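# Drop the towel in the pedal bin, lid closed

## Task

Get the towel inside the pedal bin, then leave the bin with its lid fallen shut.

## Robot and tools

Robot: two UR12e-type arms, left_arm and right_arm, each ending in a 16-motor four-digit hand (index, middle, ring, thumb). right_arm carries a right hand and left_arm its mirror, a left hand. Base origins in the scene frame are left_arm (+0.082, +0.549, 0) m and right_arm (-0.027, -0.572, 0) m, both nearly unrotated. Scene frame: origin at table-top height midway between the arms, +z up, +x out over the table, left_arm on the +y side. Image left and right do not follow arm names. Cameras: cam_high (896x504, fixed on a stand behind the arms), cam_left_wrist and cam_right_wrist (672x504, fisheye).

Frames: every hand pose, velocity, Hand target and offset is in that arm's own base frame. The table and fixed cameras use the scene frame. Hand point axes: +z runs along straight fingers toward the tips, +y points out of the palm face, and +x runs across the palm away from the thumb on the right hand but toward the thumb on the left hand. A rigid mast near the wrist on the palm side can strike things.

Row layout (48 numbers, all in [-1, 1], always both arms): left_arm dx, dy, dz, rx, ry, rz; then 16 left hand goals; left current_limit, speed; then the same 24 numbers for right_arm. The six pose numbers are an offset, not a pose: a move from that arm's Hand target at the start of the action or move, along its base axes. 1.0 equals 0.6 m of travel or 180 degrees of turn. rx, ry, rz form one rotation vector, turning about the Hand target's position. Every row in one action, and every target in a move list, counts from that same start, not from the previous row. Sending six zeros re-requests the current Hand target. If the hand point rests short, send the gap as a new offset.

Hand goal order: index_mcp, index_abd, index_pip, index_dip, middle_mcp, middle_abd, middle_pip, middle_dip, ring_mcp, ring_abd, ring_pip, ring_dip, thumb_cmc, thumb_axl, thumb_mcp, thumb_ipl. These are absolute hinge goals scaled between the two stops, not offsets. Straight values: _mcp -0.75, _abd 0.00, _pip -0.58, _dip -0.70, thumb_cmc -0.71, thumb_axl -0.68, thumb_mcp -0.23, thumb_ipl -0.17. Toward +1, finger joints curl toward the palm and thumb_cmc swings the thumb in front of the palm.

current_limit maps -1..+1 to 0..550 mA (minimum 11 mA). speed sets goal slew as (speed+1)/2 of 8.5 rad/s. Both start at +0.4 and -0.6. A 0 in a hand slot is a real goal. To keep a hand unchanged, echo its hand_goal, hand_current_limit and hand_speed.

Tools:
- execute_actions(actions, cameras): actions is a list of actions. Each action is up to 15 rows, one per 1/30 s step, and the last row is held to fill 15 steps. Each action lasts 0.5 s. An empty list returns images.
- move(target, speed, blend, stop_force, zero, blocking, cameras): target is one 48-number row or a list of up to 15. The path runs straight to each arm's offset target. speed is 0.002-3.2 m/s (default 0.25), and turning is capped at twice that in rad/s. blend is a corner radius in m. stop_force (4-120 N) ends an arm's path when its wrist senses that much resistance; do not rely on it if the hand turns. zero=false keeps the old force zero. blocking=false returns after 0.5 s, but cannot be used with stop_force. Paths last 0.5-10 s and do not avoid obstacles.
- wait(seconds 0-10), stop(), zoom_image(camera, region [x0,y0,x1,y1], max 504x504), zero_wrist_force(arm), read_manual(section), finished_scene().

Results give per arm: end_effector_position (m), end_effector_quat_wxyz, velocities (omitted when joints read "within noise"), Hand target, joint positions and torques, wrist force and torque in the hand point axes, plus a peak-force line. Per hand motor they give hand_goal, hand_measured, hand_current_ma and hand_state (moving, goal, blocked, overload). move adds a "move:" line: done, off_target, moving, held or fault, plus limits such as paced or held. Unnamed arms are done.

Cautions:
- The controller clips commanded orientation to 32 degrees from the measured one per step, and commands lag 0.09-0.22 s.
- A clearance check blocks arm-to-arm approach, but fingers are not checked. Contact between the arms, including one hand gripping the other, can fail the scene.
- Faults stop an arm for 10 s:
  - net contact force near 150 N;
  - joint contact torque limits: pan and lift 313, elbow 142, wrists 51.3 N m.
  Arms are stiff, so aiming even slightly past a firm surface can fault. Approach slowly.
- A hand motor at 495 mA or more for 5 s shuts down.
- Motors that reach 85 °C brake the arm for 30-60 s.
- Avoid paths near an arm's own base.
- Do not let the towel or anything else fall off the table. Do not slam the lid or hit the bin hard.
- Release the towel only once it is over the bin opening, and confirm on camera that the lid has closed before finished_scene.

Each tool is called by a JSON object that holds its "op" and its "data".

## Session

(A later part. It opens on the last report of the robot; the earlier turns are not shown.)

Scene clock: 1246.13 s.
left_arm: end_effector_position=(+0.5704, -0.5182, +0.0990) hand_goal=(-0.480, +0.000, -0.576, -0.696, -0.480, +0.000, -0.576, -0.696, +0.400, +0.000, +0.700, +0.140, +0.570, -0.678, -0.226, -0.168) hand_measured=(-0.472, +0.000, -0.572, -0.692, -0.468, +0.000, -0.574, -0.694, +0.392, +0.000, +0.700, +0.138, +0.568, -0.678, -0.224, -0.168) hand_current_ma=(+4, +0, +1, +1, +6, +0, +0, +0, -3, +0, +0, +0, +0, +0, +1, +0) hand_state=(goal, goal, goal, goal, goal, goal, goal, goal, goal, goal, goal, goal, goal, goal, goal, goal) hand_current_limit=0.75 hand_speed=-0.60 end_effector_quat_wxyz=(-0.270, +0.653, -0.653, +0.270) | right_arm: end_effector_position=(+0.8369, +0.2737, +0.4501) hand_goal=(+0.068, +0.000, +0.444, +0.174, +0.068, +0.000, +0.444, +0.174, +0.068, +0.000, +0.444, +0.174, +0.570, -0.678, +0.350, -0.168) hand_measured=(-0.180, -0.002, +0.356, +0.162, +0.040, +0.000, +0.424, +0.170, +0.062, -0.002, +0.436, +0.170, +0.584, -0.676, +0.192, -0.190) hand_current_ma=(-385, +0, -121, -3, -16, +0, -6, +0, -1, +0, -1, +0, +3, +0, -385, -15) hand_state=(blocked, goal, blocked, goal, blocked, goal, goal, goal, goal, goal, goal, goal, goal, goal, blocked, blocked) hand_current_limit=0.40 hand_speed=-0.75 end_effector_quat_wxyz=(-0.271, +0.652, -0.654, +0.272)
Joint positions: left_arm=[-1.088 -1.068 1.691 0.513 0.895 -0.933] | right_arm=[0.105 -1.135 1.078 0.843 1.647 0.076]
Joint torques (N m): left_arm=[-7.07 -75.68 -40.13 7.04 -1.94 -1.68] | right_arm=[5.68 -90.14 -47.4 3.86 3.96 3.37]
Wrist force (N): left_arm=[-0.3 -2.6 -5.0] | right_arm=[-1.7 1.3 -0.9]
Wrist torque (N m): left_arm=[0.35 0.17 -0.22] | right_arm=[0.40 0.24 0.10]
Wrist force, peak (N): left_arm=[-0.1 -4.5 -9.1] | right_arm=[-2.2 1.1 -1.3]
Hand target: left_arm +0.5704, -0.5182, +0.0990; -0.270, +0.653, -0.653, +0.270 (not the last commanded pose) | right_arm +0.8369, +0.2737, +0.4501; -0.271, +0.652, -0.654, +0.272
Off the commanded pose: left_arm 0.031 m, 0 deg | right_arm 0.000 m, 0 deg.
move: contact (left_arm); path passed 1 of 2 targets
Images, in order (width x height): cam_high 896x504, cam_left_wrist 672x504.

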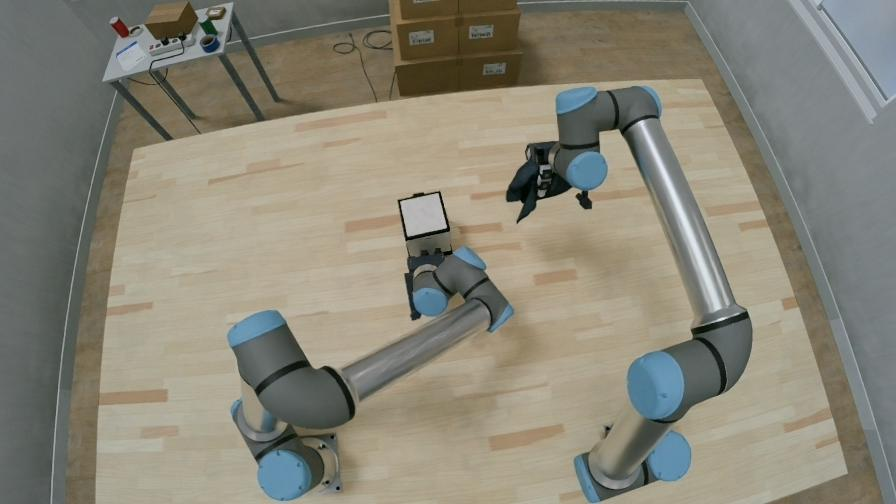

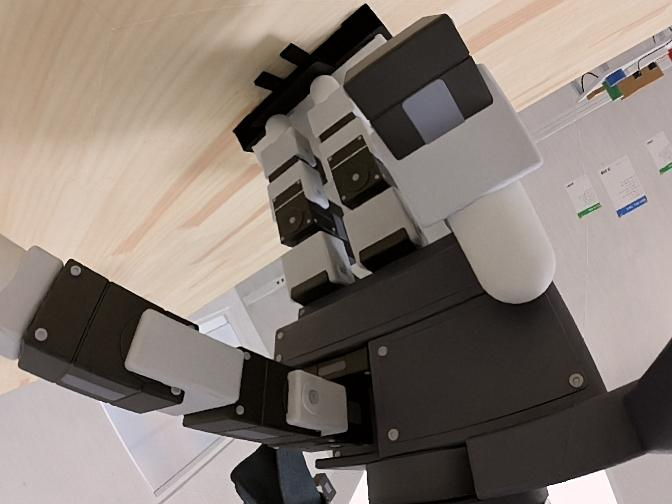

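{"op": "move", "data": {"target": [[0,0,0.02,0,0,0,-0.479,0,-0.576,-0.696,-0.479,0,-0.576,-0.696,0.4,0,0.7,0.14,0.571,-0.678,-0.226,-0.168,0.75,-0.6,0,0,0,0,0,0,0.068,0,0.445,0.174,0.068,0,0.445,0.174,0.068,0,0.445,0.174,0.571,-0.678,0.35,-0.168,0.4,-0.75],[-0.02,0,0.02,0,0,0,-0.479,0,-0.576,-0.696,-0.479,0,-0.576,-0.696,0.4,0,0.7,0.14,0.571,-0.678,-0.226,-0.168,0.75,-0.6,0,0,0,0,0,0,0.068,0,0.445,0.174,0.068,0,0.445,0.174,0.068,0,0.445,0.174,0.571,-0.678,0.35,-0.168,0.4,-0.75]], "speed": 0.04, "cameras": []}}

{"op": "move", "data": {"target": [0,0,-0.09,0,0,0,-0.479,0,-0.576,-0.696,-0.479,0,-0.576,-0.696,0.4,0,0.7,0.14,0.571,-0.678,-0.226,-0.168,0.75,-0.6,0,0,0,0,0,0,0.068,0,0.445,0.174,0.068,0,0.445,0.174,0.068,0,0.445,0.174,0.571,-0.678,0.35,-0.168,0.4,-0.75], "speed": 0.02, "stop_force": 10, "cameras": ["cam_high", "cam_left_wrist"]}}

{"op": "zoom_image", "data": {"camera": "cam_left_wrist", "region": [160, 0, 400, 160]}}

{"op": "zoom_image", "data": {"camera": "cam_high", "region": [370, 160, 530, 330]}}

Scene clock: 1273.70 s.
left_arm: end_effector_position=(+0.5583, -0.5181, +0.1110) hand_goal=(-0.480, +0.000, -0.576, -0.696, -0.480, +0.000, -0.576, -0.696, +0.400, +0.000, +0.700, +0.140, +0.570, -0.678, -0.226, -0.168) hand_measured=(-0.472, +0.000, -0.572, -0.692, -0.468, +0.000, -0.574, -0.694, +0.392, +0.000, +0.700, +0.138, +0.568, -0.678, -0.224, -0.168) hand_current_ma=(+4, +0, +1, +1, +6, +0, +0, +0, -3, +0, +0, +0, +0, +0, +1, +0) hand_state=(goal, goal, goal, goal, goal, goal, goal, goal, goal, goal, goal, goal, goal, goal, goal, goal) hand_current_limit=0.75 hand_speed=-0.60 end_effector_quat_wxyz=(-0.270, +0.653, -0.653, +0.270) end_effector_velocity=(+0.001, +0.001, +0.000) end_effector_angular_velocity=(+0.003, +0.001, -0.001) | right_arm: end_effector_position=(+0.8369, +0.2737, +0.4501) hand_goal=(+0.068, +0.000, +0.444, +0.174, +0.068, +0.000, +0.444, +0.174, +0.068, +0.000, +0.444, +0.174, +0.570, -0.678, +0.350, -0.168) hand_measured=(-0.180, -0.002, +0.356, +0.162, +0.040, +0.000, +0.424, +0.170, +0.062, -0.002, +0.436, +0.170, +0.584, -0.676, +0.192, -0.190) hand_current_ma=(-385, +0, -121, -3, -16, +0, -6, +0, -1, +0, -1, +0, +3, +0, -385, -15) hand_state=(blocked, goal, blocked, goal, blocked, goal, goal, goal, goal, goal, goal, goal, goal, goal, blocked, blocked) hand_current_limit=0.40 hand_speed=-0.75 end_effector_quat_wxyz=(-0.271, +0.652, -0.654, +0.272)
Joint positions: left_arm=[-1.105 -1.089 1.702 0.536 0.888 -0.952] | right_arm=[0.105 -1.135 1.078 0.843 1.647 0.076]
Joint velocities: left_arm=[0.003 0.001 -0.002 0.001 0.001 0.005] | right_arm=[within noise]
Joint torques (N m): left_arm=[11.41 -51.3 -42.61 5.23 0.37 2.61] | right_arm=[6.29 -88.32 -47.17 4.02 3.86 3.34]
Wrist force (N): left_arm=[-0.7 -0.7 0.2] | right_arm=[-1.8 1.1 -1.3]
Wrist torque (N m): left_arm=[-0.01 0.14 -0.01] | right_arm=[0.40 0.25 0.10]
Wrist force, peak (N): left_arm=[-0.9 -3.3 -5.9] | right_arm=[-2.1 1.1 -1.5]
Hand target: left_arm +0.5584, -0.5182, +0.1110; -0.270, +0.653, -0.653, +0.270 | right_arm +0.8369, +0.2737, +0.4501; -0.271, +0.652, -0.654, +0.272
Off the commanded pose: left_arm 0.000 m, 0 deg | right_arm 0.000 m, 0 deg.
move: done
No camera images: "cameras" was empty.

Scene clock: 1276.10 s.
left_arm: end_effector_position=(+0.5584, -0.5182, +0.0857) hand_goal=(-0.480, +0.000, -0.576, -0.696, -0.480, +0.000, -0.576, -0.696, +0.400, +0.000, +0.700, +0.140, +0.570, -0.678, -0.226, -0.168) hand_measured=(-0.460, -0.004, -0.566, -0.686, -0.468, +0.000, -0.574, -0.694, +0.392, +0.000, +0.700, +0.138, +0.568, -0.678, -0.224, -0.168) hand_current_ma=(+16, -1, +5, +5, +6, +0, +0, +0, -3, +0, +0, +0, +0, +0, +1, +0) hand_state=(blocked, goal, goal, goal, goal, goal, goal, goal, goal, goal, goal, goal, goal, goal, goal, goal) hand_current_limit=0.75 hand_speed=-0.60 end_effector_quat_wxyz=(-0.270, +0.653, -0.653, +0.270) | right_arm: end_effector_position=(+0.8369, +0.2737, +0.4501) hand_goal=(+0.068, +0.000, +0.444, +0.174, +0.068, +0.000, +0.444, +0.174, +0.068, +0.000, +0.444, +0.174, +0.570, -0.678, +0.350, -0.168) hand_measured=(-0.180, -0.002, +0.356, +0.162, +0.040, +0.000, +0.424, +0.170, +0.062, -0.002, +0.436, +0.170, +0.584, -0.676, +0.192, -0.190) hand_current_ma=(-385, +0, -121, -3, -16, +0, -6, +0, -1, +0, -1, +0, +3, +0, -385, -15) hand_state=(blocked, goal, blocked, goal, blocked, goal, goal, goal, goal, goal, goal, goal, goal, goal, blocked, blocked) hand_current_limit=0.40 hand_speed=-0.75 end_effector_quat_wxyz=(-0.271, +0.652, -0.654, +0.272)
Joint positions: left_arm=[-1.105 -1.064 1.716 0.496 0.888 -0.952] | right_arm=[0.105 -1.135 1.078 0.843 1.647 0.076]
Joint torques (N m): left_arm=[11.61 -71.07 -37.24 6.92 0.74 2.37] | right_arm=[6.36 -90.6 -47.58 3.43 3.64 3.23]
Wrist force (N): left_arm=[-0.8 -5.3 -10.6] | right_arm=[-1.7 1.2 -1.0]
Wrist torque (N m): left_arm=[0.70 0.39 -0.18] | right_arm=[0.40 0.24 0.10]
Wrist force, peak (N): left_arm=[-0.6 -7.9 -16.4] | right_arm=[-2.1 1.2 -1.2]
Hand target: left_arm +0.5584, -0.5182, +0.0857; -0.270, +0.653, -0.653, +0.270 (not the last commanded pose) | right_arm +0.8369, +0.2737, +0.4501; -0.271, +0.652, -0.654, +0.272
Off the commanded pose: left_arm 0.029 m, 0 deg | right_arm 0.000 m, 0 deg.
move: contact (left_arm)
Images, in order (width x height): cam_high 896x504, cam_left_wrist 672x504.

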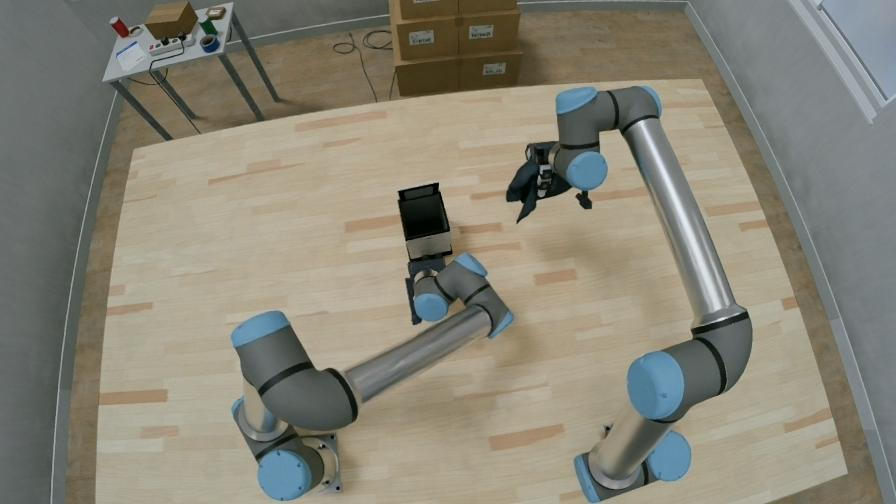

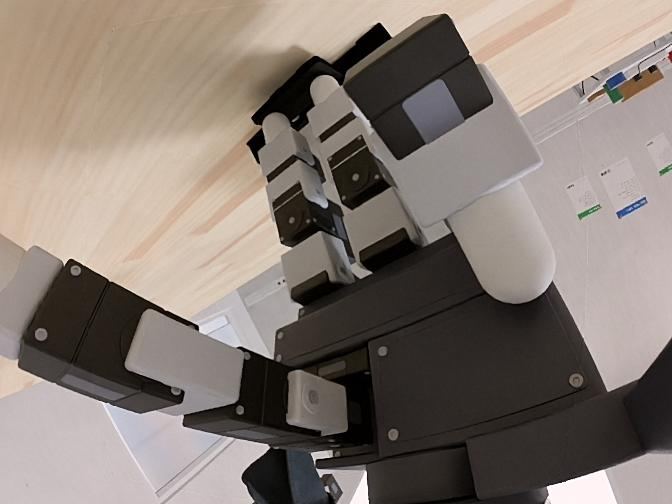

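Scaled by 2.100 from the camera's 672x504 image, which has a finer 960x720 frame.

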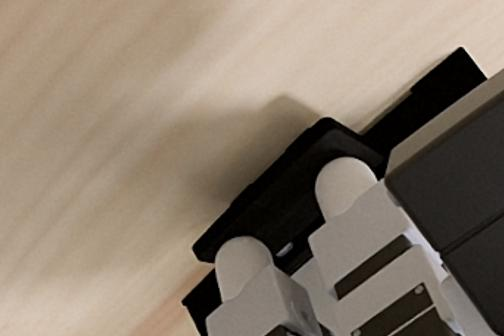

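Scaled by 2.965 from the camera's 896x504 image, which has a finer 1280x720 frame.

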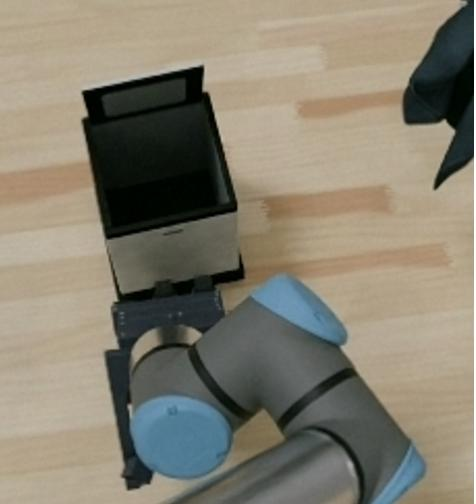

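{"op": "zoom_image", "data": {"camera": "cam_high", "region": [490, 110, 620, 240]}}

{"op": "zoom_image", "data": {"camera": "cam_high", "region": [380, 160, 470, 280]}}

Scaled by 3.877 from the camera's 896x504 image, which has a finer 1280x720 frame.

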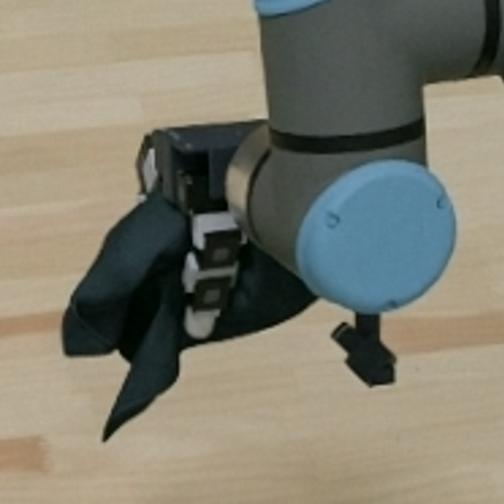

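Scaled by 4.200 from the camera's 896x504 image, which has a finer 1280x720 frame.

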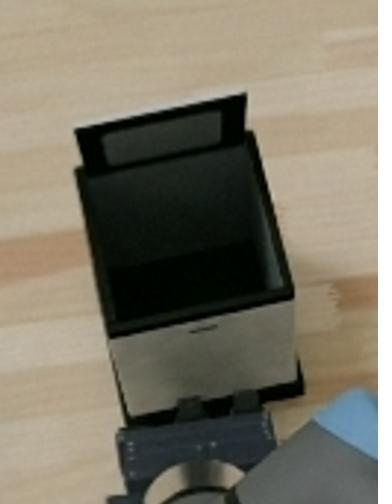

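{"op": "move", "data": {"target": [0,0,0,0,0,0,-0.479,0,-0.576,-0.696,-0.479,0,-0.576,-0.696,0.4,0,0.7,0.14,0.571,-0.678,-0.226,-0.168,0.75,-0.6,0.0148,0.583,-0.0167,0,0,0,0.068,0,0.445,0.174,0.068,0,0.445,0.174,0.068,0,0.445,0.174,0.571,-0.678,0.35,-0.168,0.4,-0.75], "speed": 0.15, "cameras": ["all"]}}

{"op": "zoom_image", "data": {"camera": "cam_high", "region": [360, 110, 520, 270]}}

Scene clock: 1388.83 s.
left_arm: end_effector_position=(+0.5584, -0.5182, +0.0857) hand_goal=(-0.480, +0.000, -0.576, -0.696, -0.480, +0.000, -0.576, -0.696, +0.400, +0.000, +0.700, +0.140, +0.570, -0.678, -0.226, -0.168) hand_measured=(-0.460, -0.004, -0.566, -0.686, -0.468, +0.000, -0.574, -0.694, +0.392, +0.000, +0.700, +0.138, +0.568, -0.678, -0.224, -0.168) hand_current_ma=(+16, -1, +5, +5, +6, +0, +0, +0, -3, +0, +0, +0, +0, +0, +1, +0) hand_state=(blocked, goal, goal, goal, goal, goal, goal, goal, goal, goal, goal, goal, goal, goal, goal, goal) hand_current_limit=0.75 hand_speed=-0.60 end_effector_quat_wxyz=(-0.270, +0.653, -0.653, +0.270) | right_arm: end_effector_position=(+0.8458, +0.6235, +0.4400) hand_goal=(+0.068, +0.000, +0.444, +0.174, +0.068, +0.000, +0.444, +0.174, +0.068, +0.000, +0.444, +0.174, +0.570, -0.678, +0.350, -0.168) hand_measured=(-0.180, -0.002, +0.356, +0.162, +0.040, +0.000, +0.424, +0.170, +0.062, -0.002, +0.436, +0.170, +0.584, -0.676, +0.192, -0.190) hand_current_ma=(-385, +0, -121, -3, -16, +0, -6, +0, -1, +0, -1, +0, +3, +0, -385, -15) hand_state=(blocked, goal, blocked, goal, blocked, goal, goal, goal, goal, goal, goal, goal, goal, goal, blocked, blocked) hand_current_limit=0.40 hand_speed=-0.75 end_effector_quat_wxyz=(-0.271, +0.652, -0.654, +0.272)
Joint positions: left_arm=[-1.105 -1.064 1.716 0.496 0.888 -0.952] | right_arm=[0.503 -0.663 0.313 1.199 1.921 0.372]
Joint torques (N m): left_arm=[9.76 -71.84 -38.04 6.6 0.65 1.49] | right_arm=[2.12 -121.75 -36.33 1.63 -2.72 -3.03]
Wrist force (N): left_arm=[-0.7 -5.4 -10.7] | right_arm=[-2.6 1.1 -0.6]
Wrist torque (N m): left_arm=[0.68 0.38 -0.17] | right_arm=[0.39 0.34 0.04]
Wrist force, peak (N): left_arm=[-0.9 -5.5 -11.5] | right_arm=[-4.4 1.6 -0.8]
Hand target: left_arm +0.5584, -0.5182, +0.0857; -0.270, +0.653, -0.653, +0.270 | right_arm +0.8457, +0.6235, +0.4401; -0.271, +0.652, -0.654, +0.272
Off the commanded pose: left_arm 0.000 m, 0 deg | right_arm 0.000 m, 0 deg.
move: done

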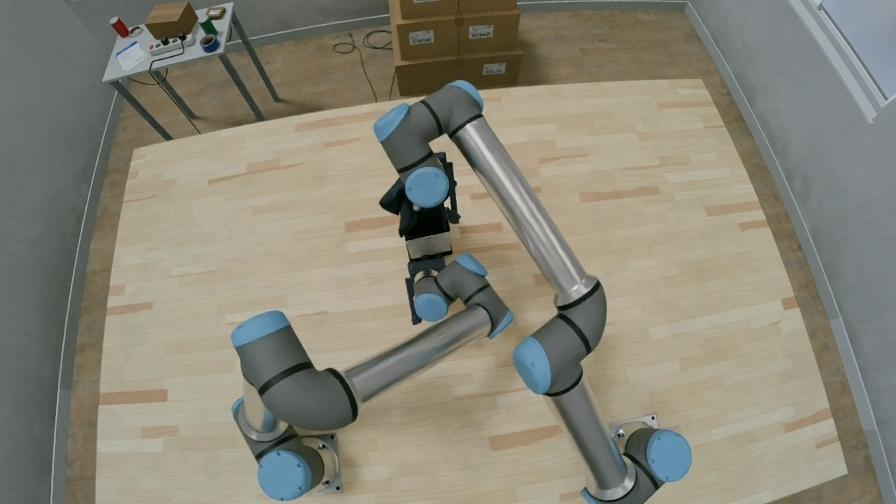

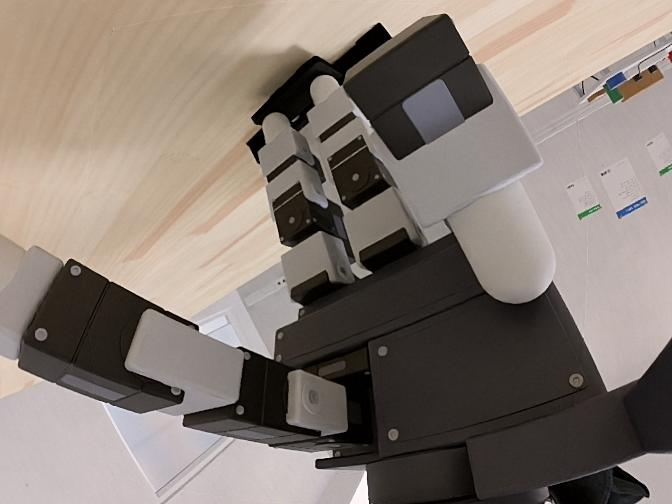

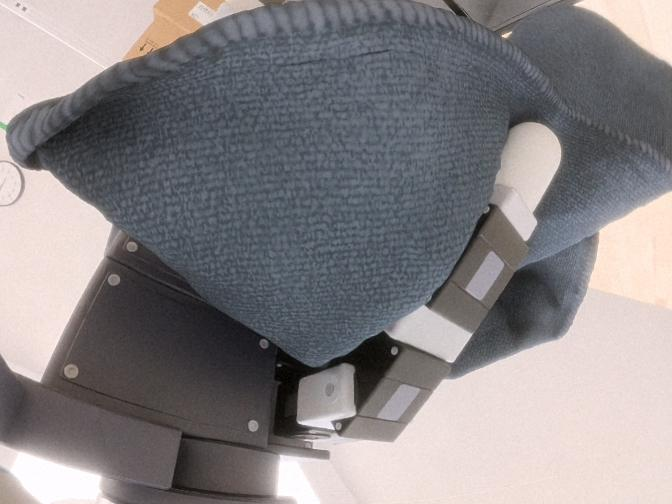

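Scaled by 3.150 from the camera's 896x504 image, which has a finer 1280x720 frame.

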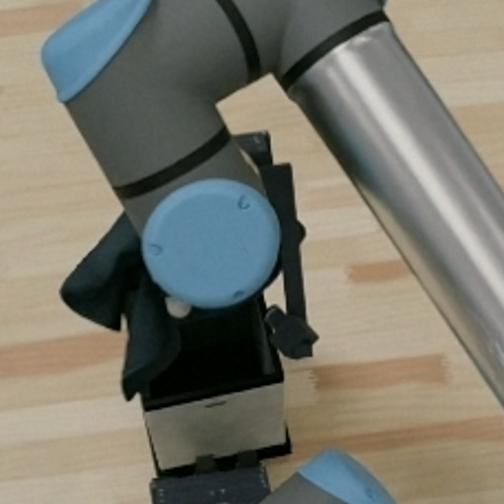

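{"op": "move", "data": {"target": [0,0,-0.01,0,0,0,-0.45,0,-0.576,-0.696,-0.45,0,-0.576,-0.696,0.4,0,0.7,0.14,0.571,-0.678,-0.226,-0.168,0.75,-0.6,0.0917,-0.0833,-0.0167,0,0,0,0.068,0,0.445,0.174,0.068,0,0.445,0.174,0.068,0,0.445,0.174,0.571,-0.678,0.35,-0.168,0.4,-0.75], "speed": 0.1, "cameras": ["all"]}}

{"op": "zoom_image", "data": {"camera": "cam_high", "region": [360, 110, 520, 270]}}

Scene clock: 1468.83 s.
left_arm: end_effector_position=(+0.5585, -0.5183, +0.0798) hand_goal=(-0.450, +0.000, -0.576, -0.696, -0.450, +0.000, -0.576, -0.696, +0.400, +0.000, +0.700, +0.140, +0.570, -0.678, -0.226, -0.168) hand_measured=(-0.466, +0.000, -0.566, -0.662, -0.460, +0.004, -0.574, -0.680, +0.392, +0.000, +0.700, +0.138, +0.568, -0.678, -0.224, -0.168) hand_current_ma=(-10, +0, +4, +35, -5, +0, +0, +10, -3, +0, +0, +0, +0, +0, +1, +0) hand_state=(goal, goal, goal, blocked, goal, goal, goal, goal, goal, goal, goal, goal, goal, goal, goal, goal) hand_current_limit=0.75 hand_speed=-0.60 end_effector_quat_wxyz=(-0.270, +0.653, -0.653, +0.271) | right_arm: end_effector_position=(+0.9008, +0.5736, +0.4300) hand_goal=(+0.068, +0.000, +0.444, +0.174, +0.068, +0.000, +0.444, +0.174, +0.068, +0.000, +0.444, +0.174, +0.570, -0.678, +0.350, -0.168) hand_measured=(-0.180, -0.002, +0.356, +0.162, +0.040, +0.000, +0.424, +0.170, +0.062, -0.002, +0.436, +0.170, +0.584, -0.676, +0.192, -0.190) hand_current_ma=(-385, +0, -121, -3, -16, +0, -6, +0, -1, +0, -1, +0, +3, +0, -385, -15) hand_state=(blocked, goal, blocked, goal, blocked, goal, goal, goal, goal, goal, goal, goal, goal, goal, blocked, blocked) hand_current_limit=0.40 hand_speed=-0.75 end_effector_quat_wxyz=(-0.271, +0.652, -0.654, +0.272)
Joint positions: left_arm=[-1.105 -1.058 1.719 0.487 0.888 -0.952] | right_arm=[0.429 -0.611 0.229 1.212 1.871 0.314]
Joint torques (N m): left_arm=[8.31 9.95 12.69 -2.95 4.87 -0.9] | right_arm=[6.51 -129.77 -26.75 1.79 3.71 4.32]
Wrist force (N): left_arm=[-0.8 -43.8 -93.7] | right_arm=[-2.9 1.0 -0.5]
Wrist torque (N m): left_arm=[6.88 0.29 -0.19] | right_arm=[0.42 0.34 -0.14]
Wrist force, peak (N): left_arm=[-1.3 -43.8 -94.0] | right_arm=[-3.6 1.6 -2.0]
Hand target: left_arm +0.5584, -0.5182, +0.0797; -0.270, +0.653, -0.653, +0.270 | right_arm +0.9008, +0.5735, +0.4301; -0.271, +0.652, -0.654, +0.272
Off the commanded pose: left_arm 0.000 m, 0 deg | right_arm 0.000 m, 0 deg.
move: done

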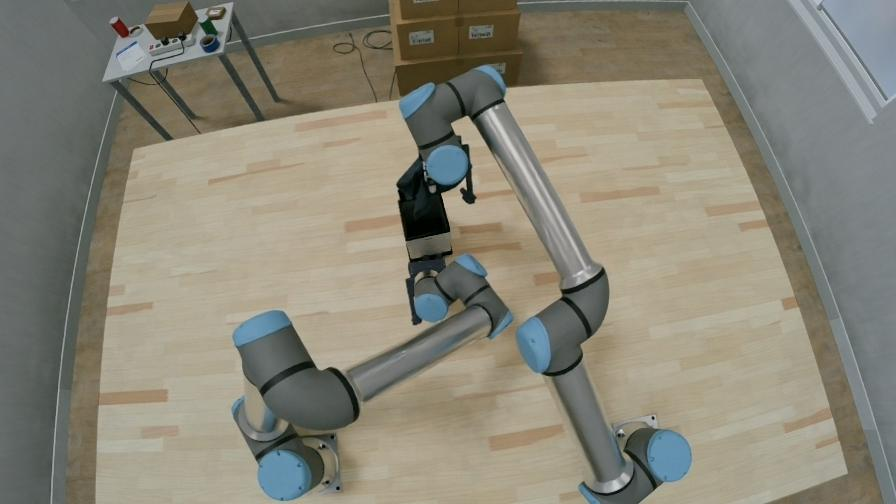

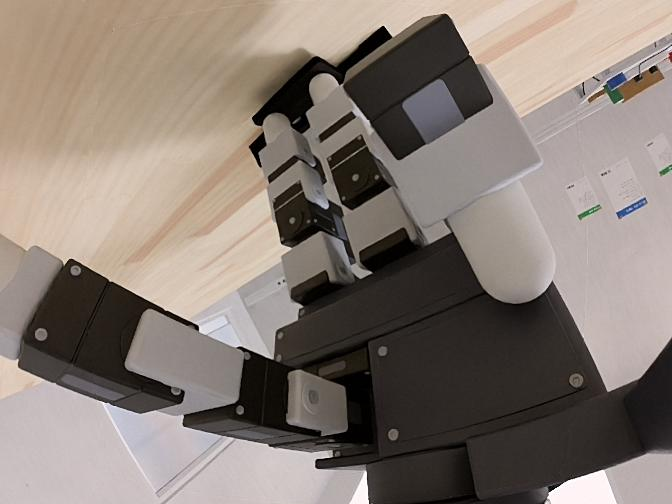

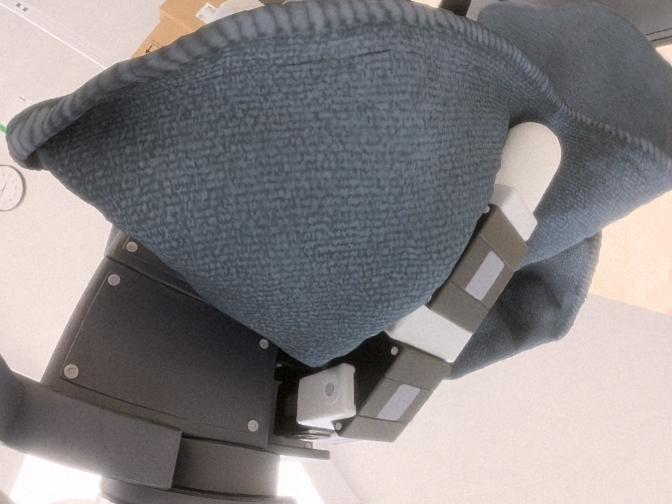

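Scaled by 3.150 from the camera's 896x504 image, which has a finer 1280x720 frame.

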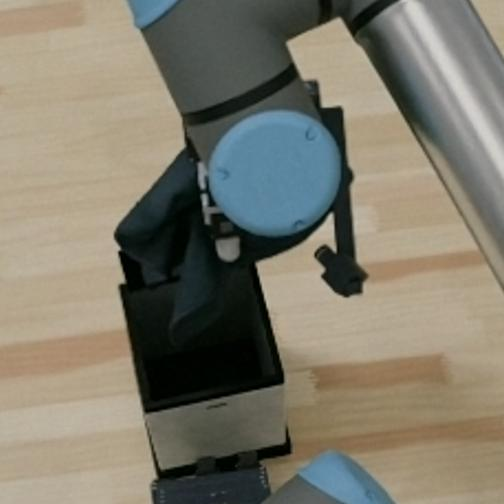

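{"op": "move", "data": {"target": [0,0,0.0085,0,0,0,-0.45,0,-0.576,-0.696,-0.45,0,-0.576,-0.696,0.4,0,0.7,0.14,0.571,-0.678,-0.226,-0.168,0.75,-0.6,0,0,0,0,0,0,0.068,0,0.445,0.174,0.068,0,0.445,0.174,0.068,0,0.445,0.174,0.571,-0.678,0.35,-0.168,0.4,-0.75], "speed": 0.05, "cameras": ["cam_high"]}}

{"op": "zoom_image", "data": {"camera": "cam_high", "region": [360, 110, 520, 270]}}

Scene clock: 1476.63 s.
left_arm: end_effector_position=(+0.5584, -0.5182, +0.0847) hand_goal=(-0.450, +0.000, -0.576, -0.696, -0.450, +0.000, -0.576, -0.696, +0.400, +0.000, +0.700, +0.140, +0.570, -0.678, -0.226, -0.168) hand_measured=(-0.460, -0.004, -0.568, -0.674, -0.454, +0.000, -0.574, -0.694, +0.392, +0.000, +0.700, +0.138, +0.568, -0.678, -0.224, -0.168) hand_current_ma=(-5, -1, +3, +18, -1, +0, +0, +1, -3, +0, +0, +0, +0, +0, +1, +0) hand_state=(goal, goal, goal, blocked, goal, goal, goal, goal, goal, goal, goal, goal, goal, goal, goal, goal) hand_current_limit=0.75 hand_speed=-0.60 end_effector_quat_wxyz=(-0.270, +0.653, -0.654, +0.270) | right_arm: end_effector_position=(+0.9008, +0.5735, +0.4301) hand_goal=(+0.068, +0.000, +0.444, +0.174, +0.068, +0.000, +0.444, +0.174, +0.068, +0.000, +0.444, +0.174, +0.570, -0.678, +0.350, -0.168) hand_measured=(-0.180, -0.002, +0.356, +0.162, +0.040, +0.000, +0.424, +0.170, +0.062, -0.002, +0.436, +0.170, +0.584, -0.676, +0.192, -0.190) hand_current_ma=(-385, +0, -121, -3, -16, +0, -6, +0, -1, +0, -1, +0, +3, +0, -385, -15) hand_state=(blocked, goal, blocked, goal, blocked, goal, goal, goal, goal, goal, goal, goal, goal, goal, blocked, blocked) hand_current_limit=0.40 hand_speed=-0.75 end_effector_quat_wxyz=(-0.271, +0.652, -0.654, +0.272)
Joint positions: left_arm=[-1.105 -1.063 1.717 0.495 0.888 -0.952] | right_arm=[0.429 -0.611 0.229 1.212 1.872 0.314]
Joint torques (N m): left_arm=[7.93 -64.61 -34.91 4.02 -0.93 2.64] | right_arm=[1.49 -131.77 -26.9 0.57 3.99 3.74]
Wrist force (N): left_arm=[-0.6 -10.0 -19.1] | right_arm=[-2.8 1.2 -0.5]
Wrist torque (N m): left_arm=[1.40 0.40 -0.19] | right_arm=[0.46 0.34 -0.17]
Wrist force, peak (N): left_arm=[-0.5 -44.5 -95.6] | right_arm=[-3.2 1.3 -0.7]
Hand target: left_arm +0.5584, -0.5182, +0.0848; -0.270, +0.653, -0.653, +0.270 | right_arm +0.9008, +0.5735, +0.4301; -0.271, +0.652, -0.654, +0.272
Off the commanded pose: left_arm 0.000 m, 0 deg | right_arm 0.000 m, 0 deg.
move: done
Images, in order (width x height): cam_high 896x504.

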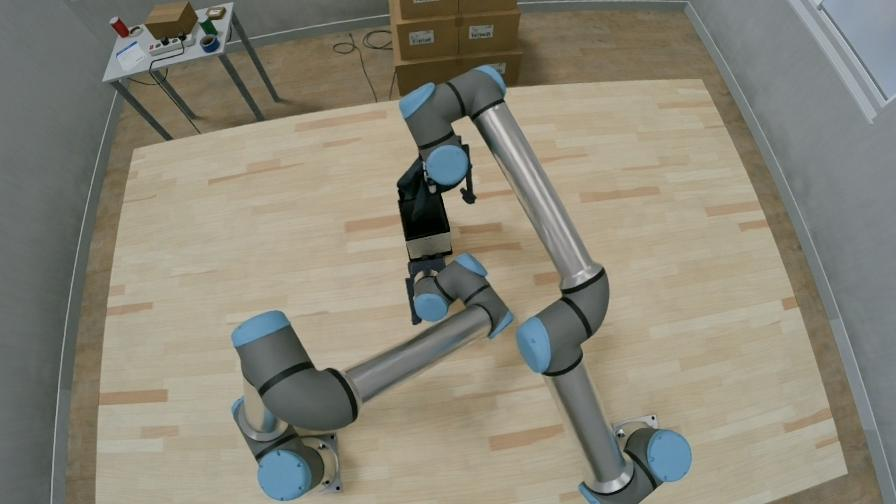

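Scaled by 3.150 from the camera's 896x504 image, which has a finer 1280x720 frame.

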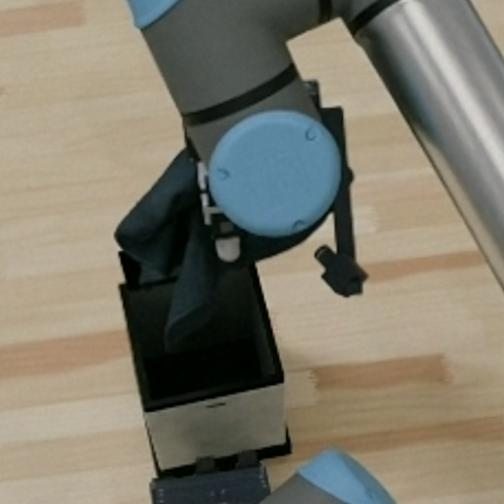

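{"op": "move", "data": {"target": [[0,0,0,0,0,0,-0.45,0,-0.576,-0.696,-0.45,0,-0.576,-0.696,0.4,0,0.7,0.14,0.571,-0.678,-0.226,-0.168,0.75,-0.6,-0.033,0.033,-0.0167,0,0,0,0.068,0,0.445,0.174,0.068,0,0.445,0.174,0.068,0,0.445,0.174,0.571,-0.678,0.35,-0.168,0.4,-0.75],[0,0,0,0,0,0,-0.45,0,-0.576,-0.696,-0.45,0,-0.576,-0.696,0.4,0,0.7,0.14,0.571,-0.678,-0.226,-0.168,0.75,-0.6,-0.033,0.033,-0.0167,0,0,0,-0.4,0,0.08,-0.261,-0.5,0,0.08,-0.261,-0.5,0,0.08,-0.261,0.571,-0.678,0.0,-0.168,0.4,-0.8]], "speed": 0.1, "cameras": ["all"]}}

{"op": "zoom_image", "data": {"camera": "cam_high", "region": [360, 110, 520, 270]}}

Scene clock: 1530.03 s.
left_arm: end_effector_position=(+0.5584, -0.5182, +0.0848) hand_goal=(-0.450, +0.000, -0.576, -0.696, -0.450, +0.000, -0.576, -0.696, +0.400, +0.000, +0.700, +0.140, +0.570, -0.678, -0.226, -0.168) hand_measured=(-0.458, -0.004, -0.570, -0.676, -0.454, +0.000, -0.576, -0.694, +0.392, +0.000, +0.700, +0.138, +0.568, -0.678, -0.224, -0.168) hand_current_ma=(-4, -1, +2, +15, -1, +0, +0, +0, -3, +0, +0, +0, +0, +0, +1, +0) hand_state=(goal, goal, goal, blocked, goal, goal, goal, goal, goal, goal, goal, goal, goal, goal, goal, goal) hand_current_limit=0.75 hand_speed=-0.60 end_effector_quat_wxyz=(-0.270, +0.653, -0.653, +0.270) | right_arm: end_effector_position=(+0.8810, +0.5933, +0.4201) hand_goal=(-0.400, +0.000, +0.080, -0.262, -0.500, +0.000, +0.080, -0.262, -0.500, +0.000, +0.080, -0.262, +0.570, -0.678, +0.000, -0.168) hand_measured=(-0.394, -0.002, +0.082, -0.260, -0.492, +0.000, +0.082, -0.260, -0.492, -0.002, +0.082, -0.260, +0.572, -0.676, +0.006, -0.170) hand_current_ma=(+1, +0, +0, +0, +2, +0, +0, +0, +2, +0, +0, +0, +0, +0, +1, +0) hand_state=(goal, goal, goal, goal, goal, goal, goal, goal, goal, goal, goal, goal, goal, goal, goal, goal) hand_current_limit=0.40 hand_speed=-0.80 end_effector_quat_wxyz=(-0.271, +0.652, -0.654, +0.272)
Joint positions: left_arm=[-1.105 -1.063 1.717 0.495 0.888 -0.952] | right_arm=[0.457 -0.654 0.333 1.159 1.89 0.336]
Joint torques (N m): left_arm=[14.44 -65.76 -34.21 0.71 -1.6 -0.91] | right_arm=[-11.97 -94.17 -46.55 4.58 -2.94 -3.18]
Wrist force (N): left_arm=[-0.6 -9.4 -17.6] | right_arm=[-2.5 0.9 -0.9]
Wrist torque (N m): left_arm=[1.29 0.36 -0.18] | right_arm=[0.33 0.30 0.01]
Wrist force, peak (N): left_arm=[-0.6 -9.8 -18.8] | right_arm=[-3.5 2.0 -0.8]
Hand target: left_arm +0.5584, -0.5182, +0.0848; -0.270, +0.653, -0.653, +0.270 | right_arm +0.8810, +0.5933, +0.4201; -0.271, +0.652, -0.654, +0.272
Off the commanded pose: left_arm 0.000 m, 0 deg | right_arm 0.000 m, 0 deg.
move: done

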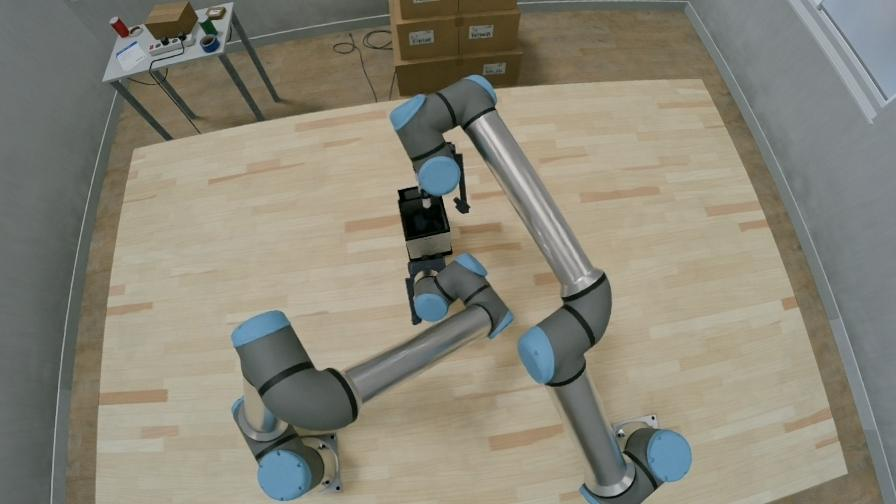

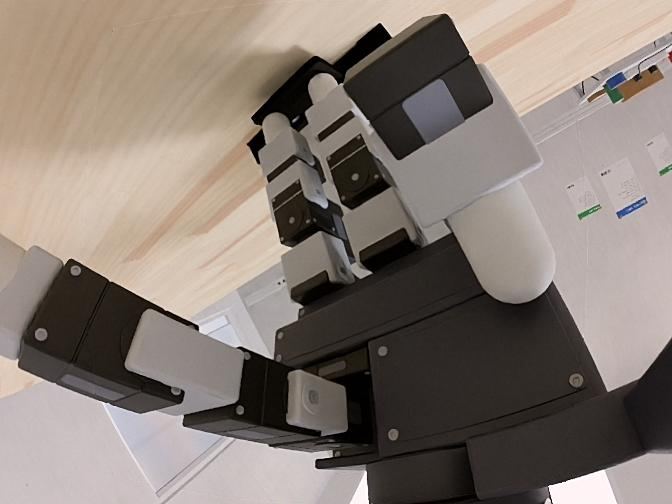

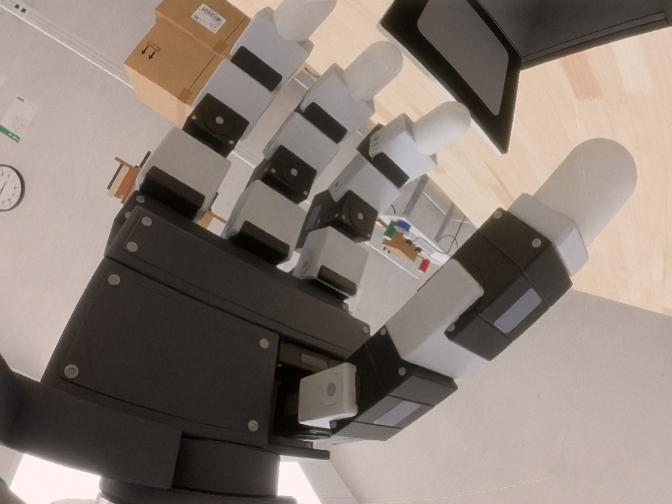

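Scaled by 3.150 from the camera's 896x504 image, which has a finer 1280x720 frame.

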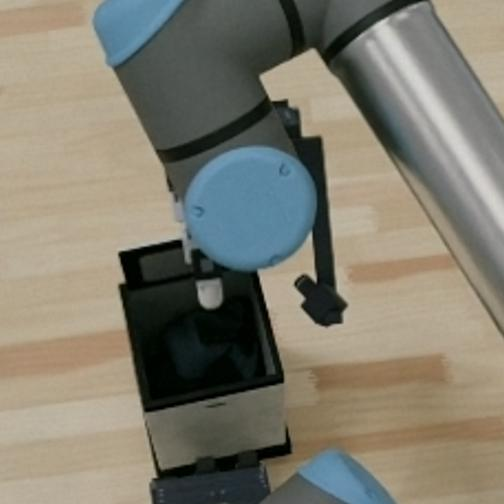

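{"op": "move", "data": {"target": [[0,0,0,0,0,0,-0.45,0,-0.576,-0.696,-0.45,0,-0.576,-0.696,0.4,0,0.7,0.14,0.571,-0.678,-0.226,-0.168,0.75,-0.6,-0.02,0,0.2,0,0,0,-0.4,0,0.08,-0.261,-0.5,0,0.08,-0.261,-0.5,0,0.08,-0.261,0.571,-0.678,0.0,-0.168,0.4,-0.8],[0,0,0,0,0,0,-0.45,0,-0.576,-0.696,-0.45,0,-0.576,-0.696,0.4,0,0.7,0.14,0.571,-0.678,-0.226,-0.168,0.75,-0.6,-0.08,-0.55,0.2,0,0,0,-0.4,0,0.08,-0.261,-0.5,0,0.08,-0.261,-0.5,0,0.08,-0.261,0.571,-0.678,0.0,-0.168,0.4,-0.8]], "speed": 0.2, "blend": [0.05, 0], "cameras": ["cam_high"]}}

{"op": "zoom_image", "data": {"camera": "cam_high", "region": [370, 160, 490, 280]}}

Scene clock: 1545.50 s.
left_arm: end_effector_position=(+0.5584, -0.5182, +0.0848) hand_goal=(-0.450, +0.000, -0.576, -0.696, -0.450, +0.000, -0.576, -0.696, +0.400, +0.000, +0.700, +0.140, +0.570, -0.678, -0.226, -0.168) hand_measured=(-0.458, -0.004, -0.570, -0.676, -0.454, +0.000, -0.576, -0.694, +0.392, +0.000, +0.700, +0.138, +0.568, -0.678, -0.224, -0.168) hand_current_ma=(-4, -1, +2, +15, -1, +0, +0, +0, -3, +0, +0, +0, +0, +0, +1, +0) hand_state=(goal, goal, goal, blocked, goal, goal, goal, goal, goal, goal, goal, goal, goal, goal, goal, goal) hand_current_limit=0.75 hand_speed=-0.60 end_effector_quat_wxyz=(-0.270, +0.653, -0.653, +0.270) | right_arm: end_effector_position=(+0.8329, +0.2634, +0.5401) hand_goal=(-0.400, +0.000, +0.080, -0.262, -0.500, +0.000, +0.080, -0.262, -0.500, +0.000, +0.080, -0.262, +0.570, -0.678, +0.000, -0.168) hand_measured=(-0.394, -0.002, +0.082, -0.260, -0.492, +0.000, +0.082, -0.260, -0.492, -0.002, +0.082, -0.260, +0.572, -0.676, +0.004, -0.170) hand_current_ma=(+1, +0, +0, +0, +2, +0, +0, +0, +1, +0, +0, +0, +0, +0, +1, +0) hand_state=(goal, goal, goal, goal, goal, goal, goal, goal, goal, goal, goal, goal, goal, goal, goal, goal) hand_current_limit=0.40 hand_speed=-0.80 end_effector_quat_wxyz=(-0.271, +0.652, -0.654, +0.272)
Joint positions: left_arm=[-1.105 -1.063 1.717 0.495 0.888 -0.952] | right_arm=[0.092 -1.125 0.904 1.006 1.637 0.066]
Joint torques (N m): left_arm=[13.68 -60.44 -33.47 0.4 -1.81 -0.88] | right_arm=[-4.7 -69.29 -41.47 4.07 3.21 3.14]
Wrist force (N): left_arm=[-0.9 -9.3 -17.9] | right_arm=[-2.0 1.0 -1.4]
Wrist torque (N m): left_arm=[1.34 0.37 -0.19] | right_arm=[0.32 0.28 -0.10]
Wrist force, peak (N): left_arm=[-0.8 -9.9 -18.3] | right_arm=[-2.9 2.5 1.5]
Hand target: left_arm +0.5584, -0.5182, +0.0848; -0.270, +0.653, -0.653, +0.270 | right_arm +0.8330, +0.2633, +0.5401; -0.271, +0.652, -0.654, +0.272
Off the commanded pose: left_arm 0.000 m, 0 deg | right_arm 0.000 m, 0 deg.
elbow stopped short (right arm): the move would have taken joint 3 (elbow) straighter than the controller allows.
move: done
Images, in order (width x height): cam_high 896x504.

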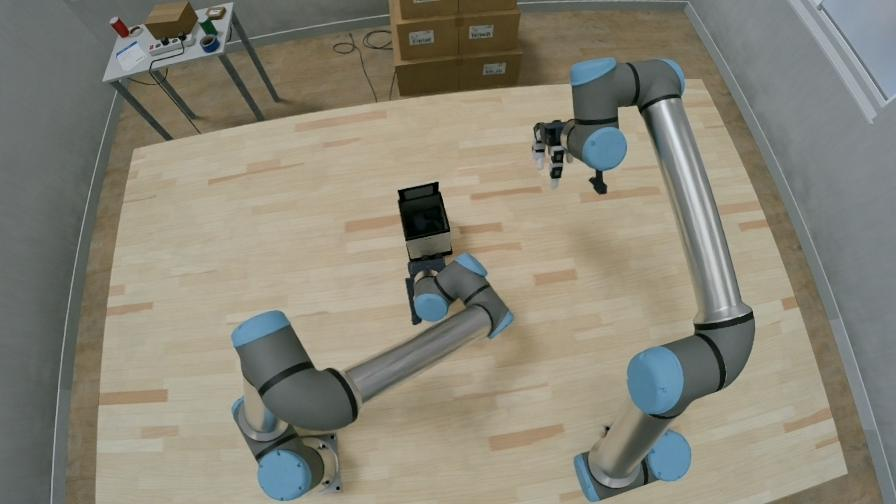

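Scaled by 4.200 from the camera's 896x504 image, which has a finer 1280x720 frame.

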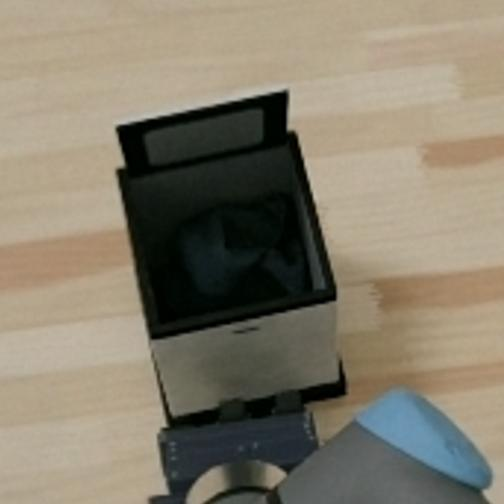

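{"op": "move", "data": {"target": [[0,0,0.04,0,0,0,-0.45,0,-0.576,-0.696,-0.45,0,-0.576,-0.696,0.4,0,0.7,0.14,0.571,-0.678,-0.226,-0.168,0.75,-0.6,0,0,0,0,0,0,-0.4,0,0.08,-0.261,-0.5,0,0.08,-0.261,-0.5,0,0.08,-0.261,0.571,-0.678,0.0,-0.168,0.4,-0.8],[-0.1,0.03,0.2,0,0,0,-0.45,0,-0.576,-0.696,-0.45,0,-0.576,-0.696,0.4,0,0.7,0.14,0.571,-0.678,-0.226,-0.168,0.75,-0.6,0,0,0,0,0,0,-0.4,0,0.08,-0.261,-0.5,0,0.08,-0.261,-0.5,0,0.08,-0.261,0.571,-0.678,0.0,-0.168,0.4,-0.8]], "speed": [0.006, 0.08], "cameras": ["cam_high", "cam_left_wrist"]}}

{"op": "zoom_image", "data": {"camera": "cam_high", "region": [370, 160, 490, 280]}}

Scene clock: 1564.27 s.
left_arm: end_effector_position=(+0.4984, -0.5002, +0.2048) hand_goal=(-0.450, +0.000, -0.576, -0.696, -0.450, +0.000, -0.576, -0.696, +0.400, +0.000, +0.700, +0.140, +0.570, -0.678, -0.226, -0.168) hand_measured=(-0.448, +0.000, -0.578, -0.698, -0.448, +0.000, -0.578, -0.698, +0.392, +0.000, +0.700, +0.138, +0.568, -0.678, -0.224, -0.168) hand_current_ma=(+1, +0, +0, +0, +0, +0, +0, +0, -3, +0, +0, +0, +0, +0, +1, +0) hand_state=(goal, goal, goal, goal, goal, goal, goal, goal, goal, goal, goal, goal, goal, goal, goal, goal) hand_current_limit=0.75 hand_speed=-0.60 end_effector_quat_wxyz=(-0.270, +0.653, -0.654, +0.270) | right_arm: end_effector_position=(+0.8330, +0.2633, +0.5401) hand_goal=(-0.400, +0.000, +0.080, -0.262, -0.500, +0.000, +0.080, -0.262, -0.500, +0.000, +0.080, -0.262, +0.570, -0.678, +0.000, -0.168) hand_measured=(-0.394, -0.002, +0.082, -0.260, -0.492, +0.000, +0.082, -0.260, -0.492, -0.002, +0.082, -0.260, +0.572, -0.676, +0.004, -0.170) hand_current_ma=(+1, +0, +0, +0, +2, +0, +0, +0, +1, +0, +0, +0, +0, +0, +1, +0) hand_state=(goal, goal, goal, goal, goal, goal, goal, goal, goal, goal, goal, goal, goal, goal, goal, goal) hand_current_limit=0.40 hand_speed=-0.80 end_effector_quat_wxyz=(-0.271, +0.652, -0.654, +0.272)
Joint positions: left_arm=[-1.181 -1.238 1.746 0.7 0.858 -1.045] | right_arm=[0.092 -1.125 0.904 1.006 1.637 0.066]
Joint torques (N m): left_arm=[10.24 -42.37 -31.86 0.17 0.47 2.39] | right_arm=[-9.48 -61.39 -30.1 3.49 3.77 3.6]
Wrist force (N): left_arm=[-0.2 -0.5 -0.2] | right_arm=[-2.0 0.8 -1.0]
Wrist torque (N m): left_arm=[0.02 0.11 -0.02] | right_arm=[0.27 0.27 -0.10]
Wrist force, peak (N): left_arm=[-0.8 -10.0 -18.3] | right_arm=[-2.4 0.9 -1.4]
Hand target: left_arm +0.4984, -0.5002, +0.2048; -0.270, +0.653, -0.653, +0.270 | right_arm +0.8330, +0.2633, +0.5401; -0.271, +0.652, -0.654, +0.272
Off the commanded pose: left_arm 0.000 m, 0 deg | right_arm 0.000 m, 0 deg.
move: done
Images, in order (width x height): cam_high 896x504, cam_left_wrist 672x504.

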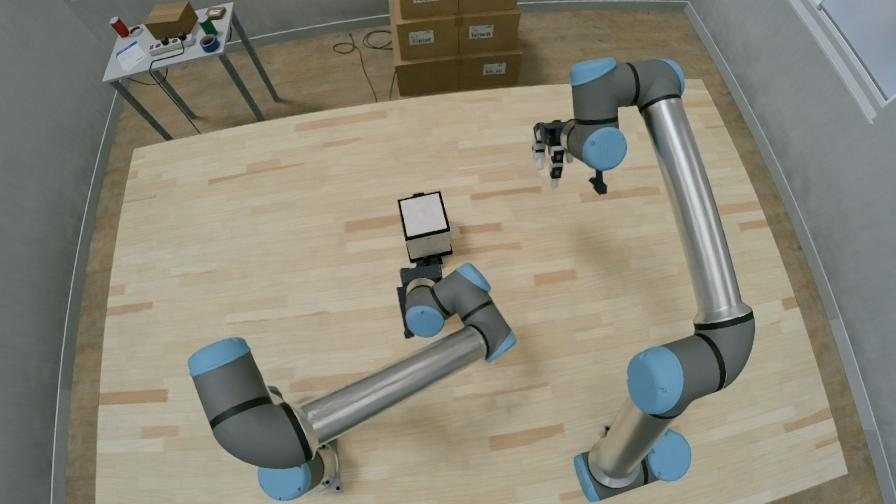

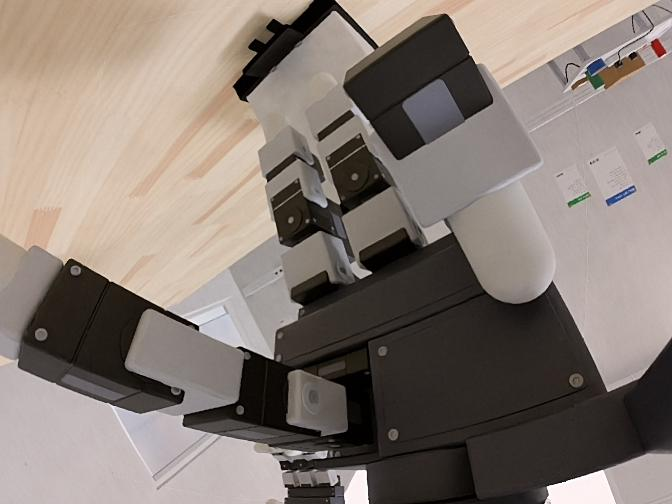

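Scaled by 4.200 from the camera's 896x504 image, which has a finer 1280x720 frame.

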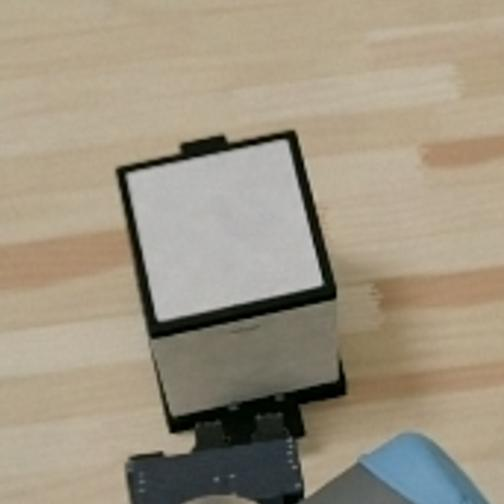

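The towel is inside the bin and the lid is shut. Both hands are clear of it.

{"op": "finished_scene", "data": {"scene": 1}}

The scene is finished: the task was done.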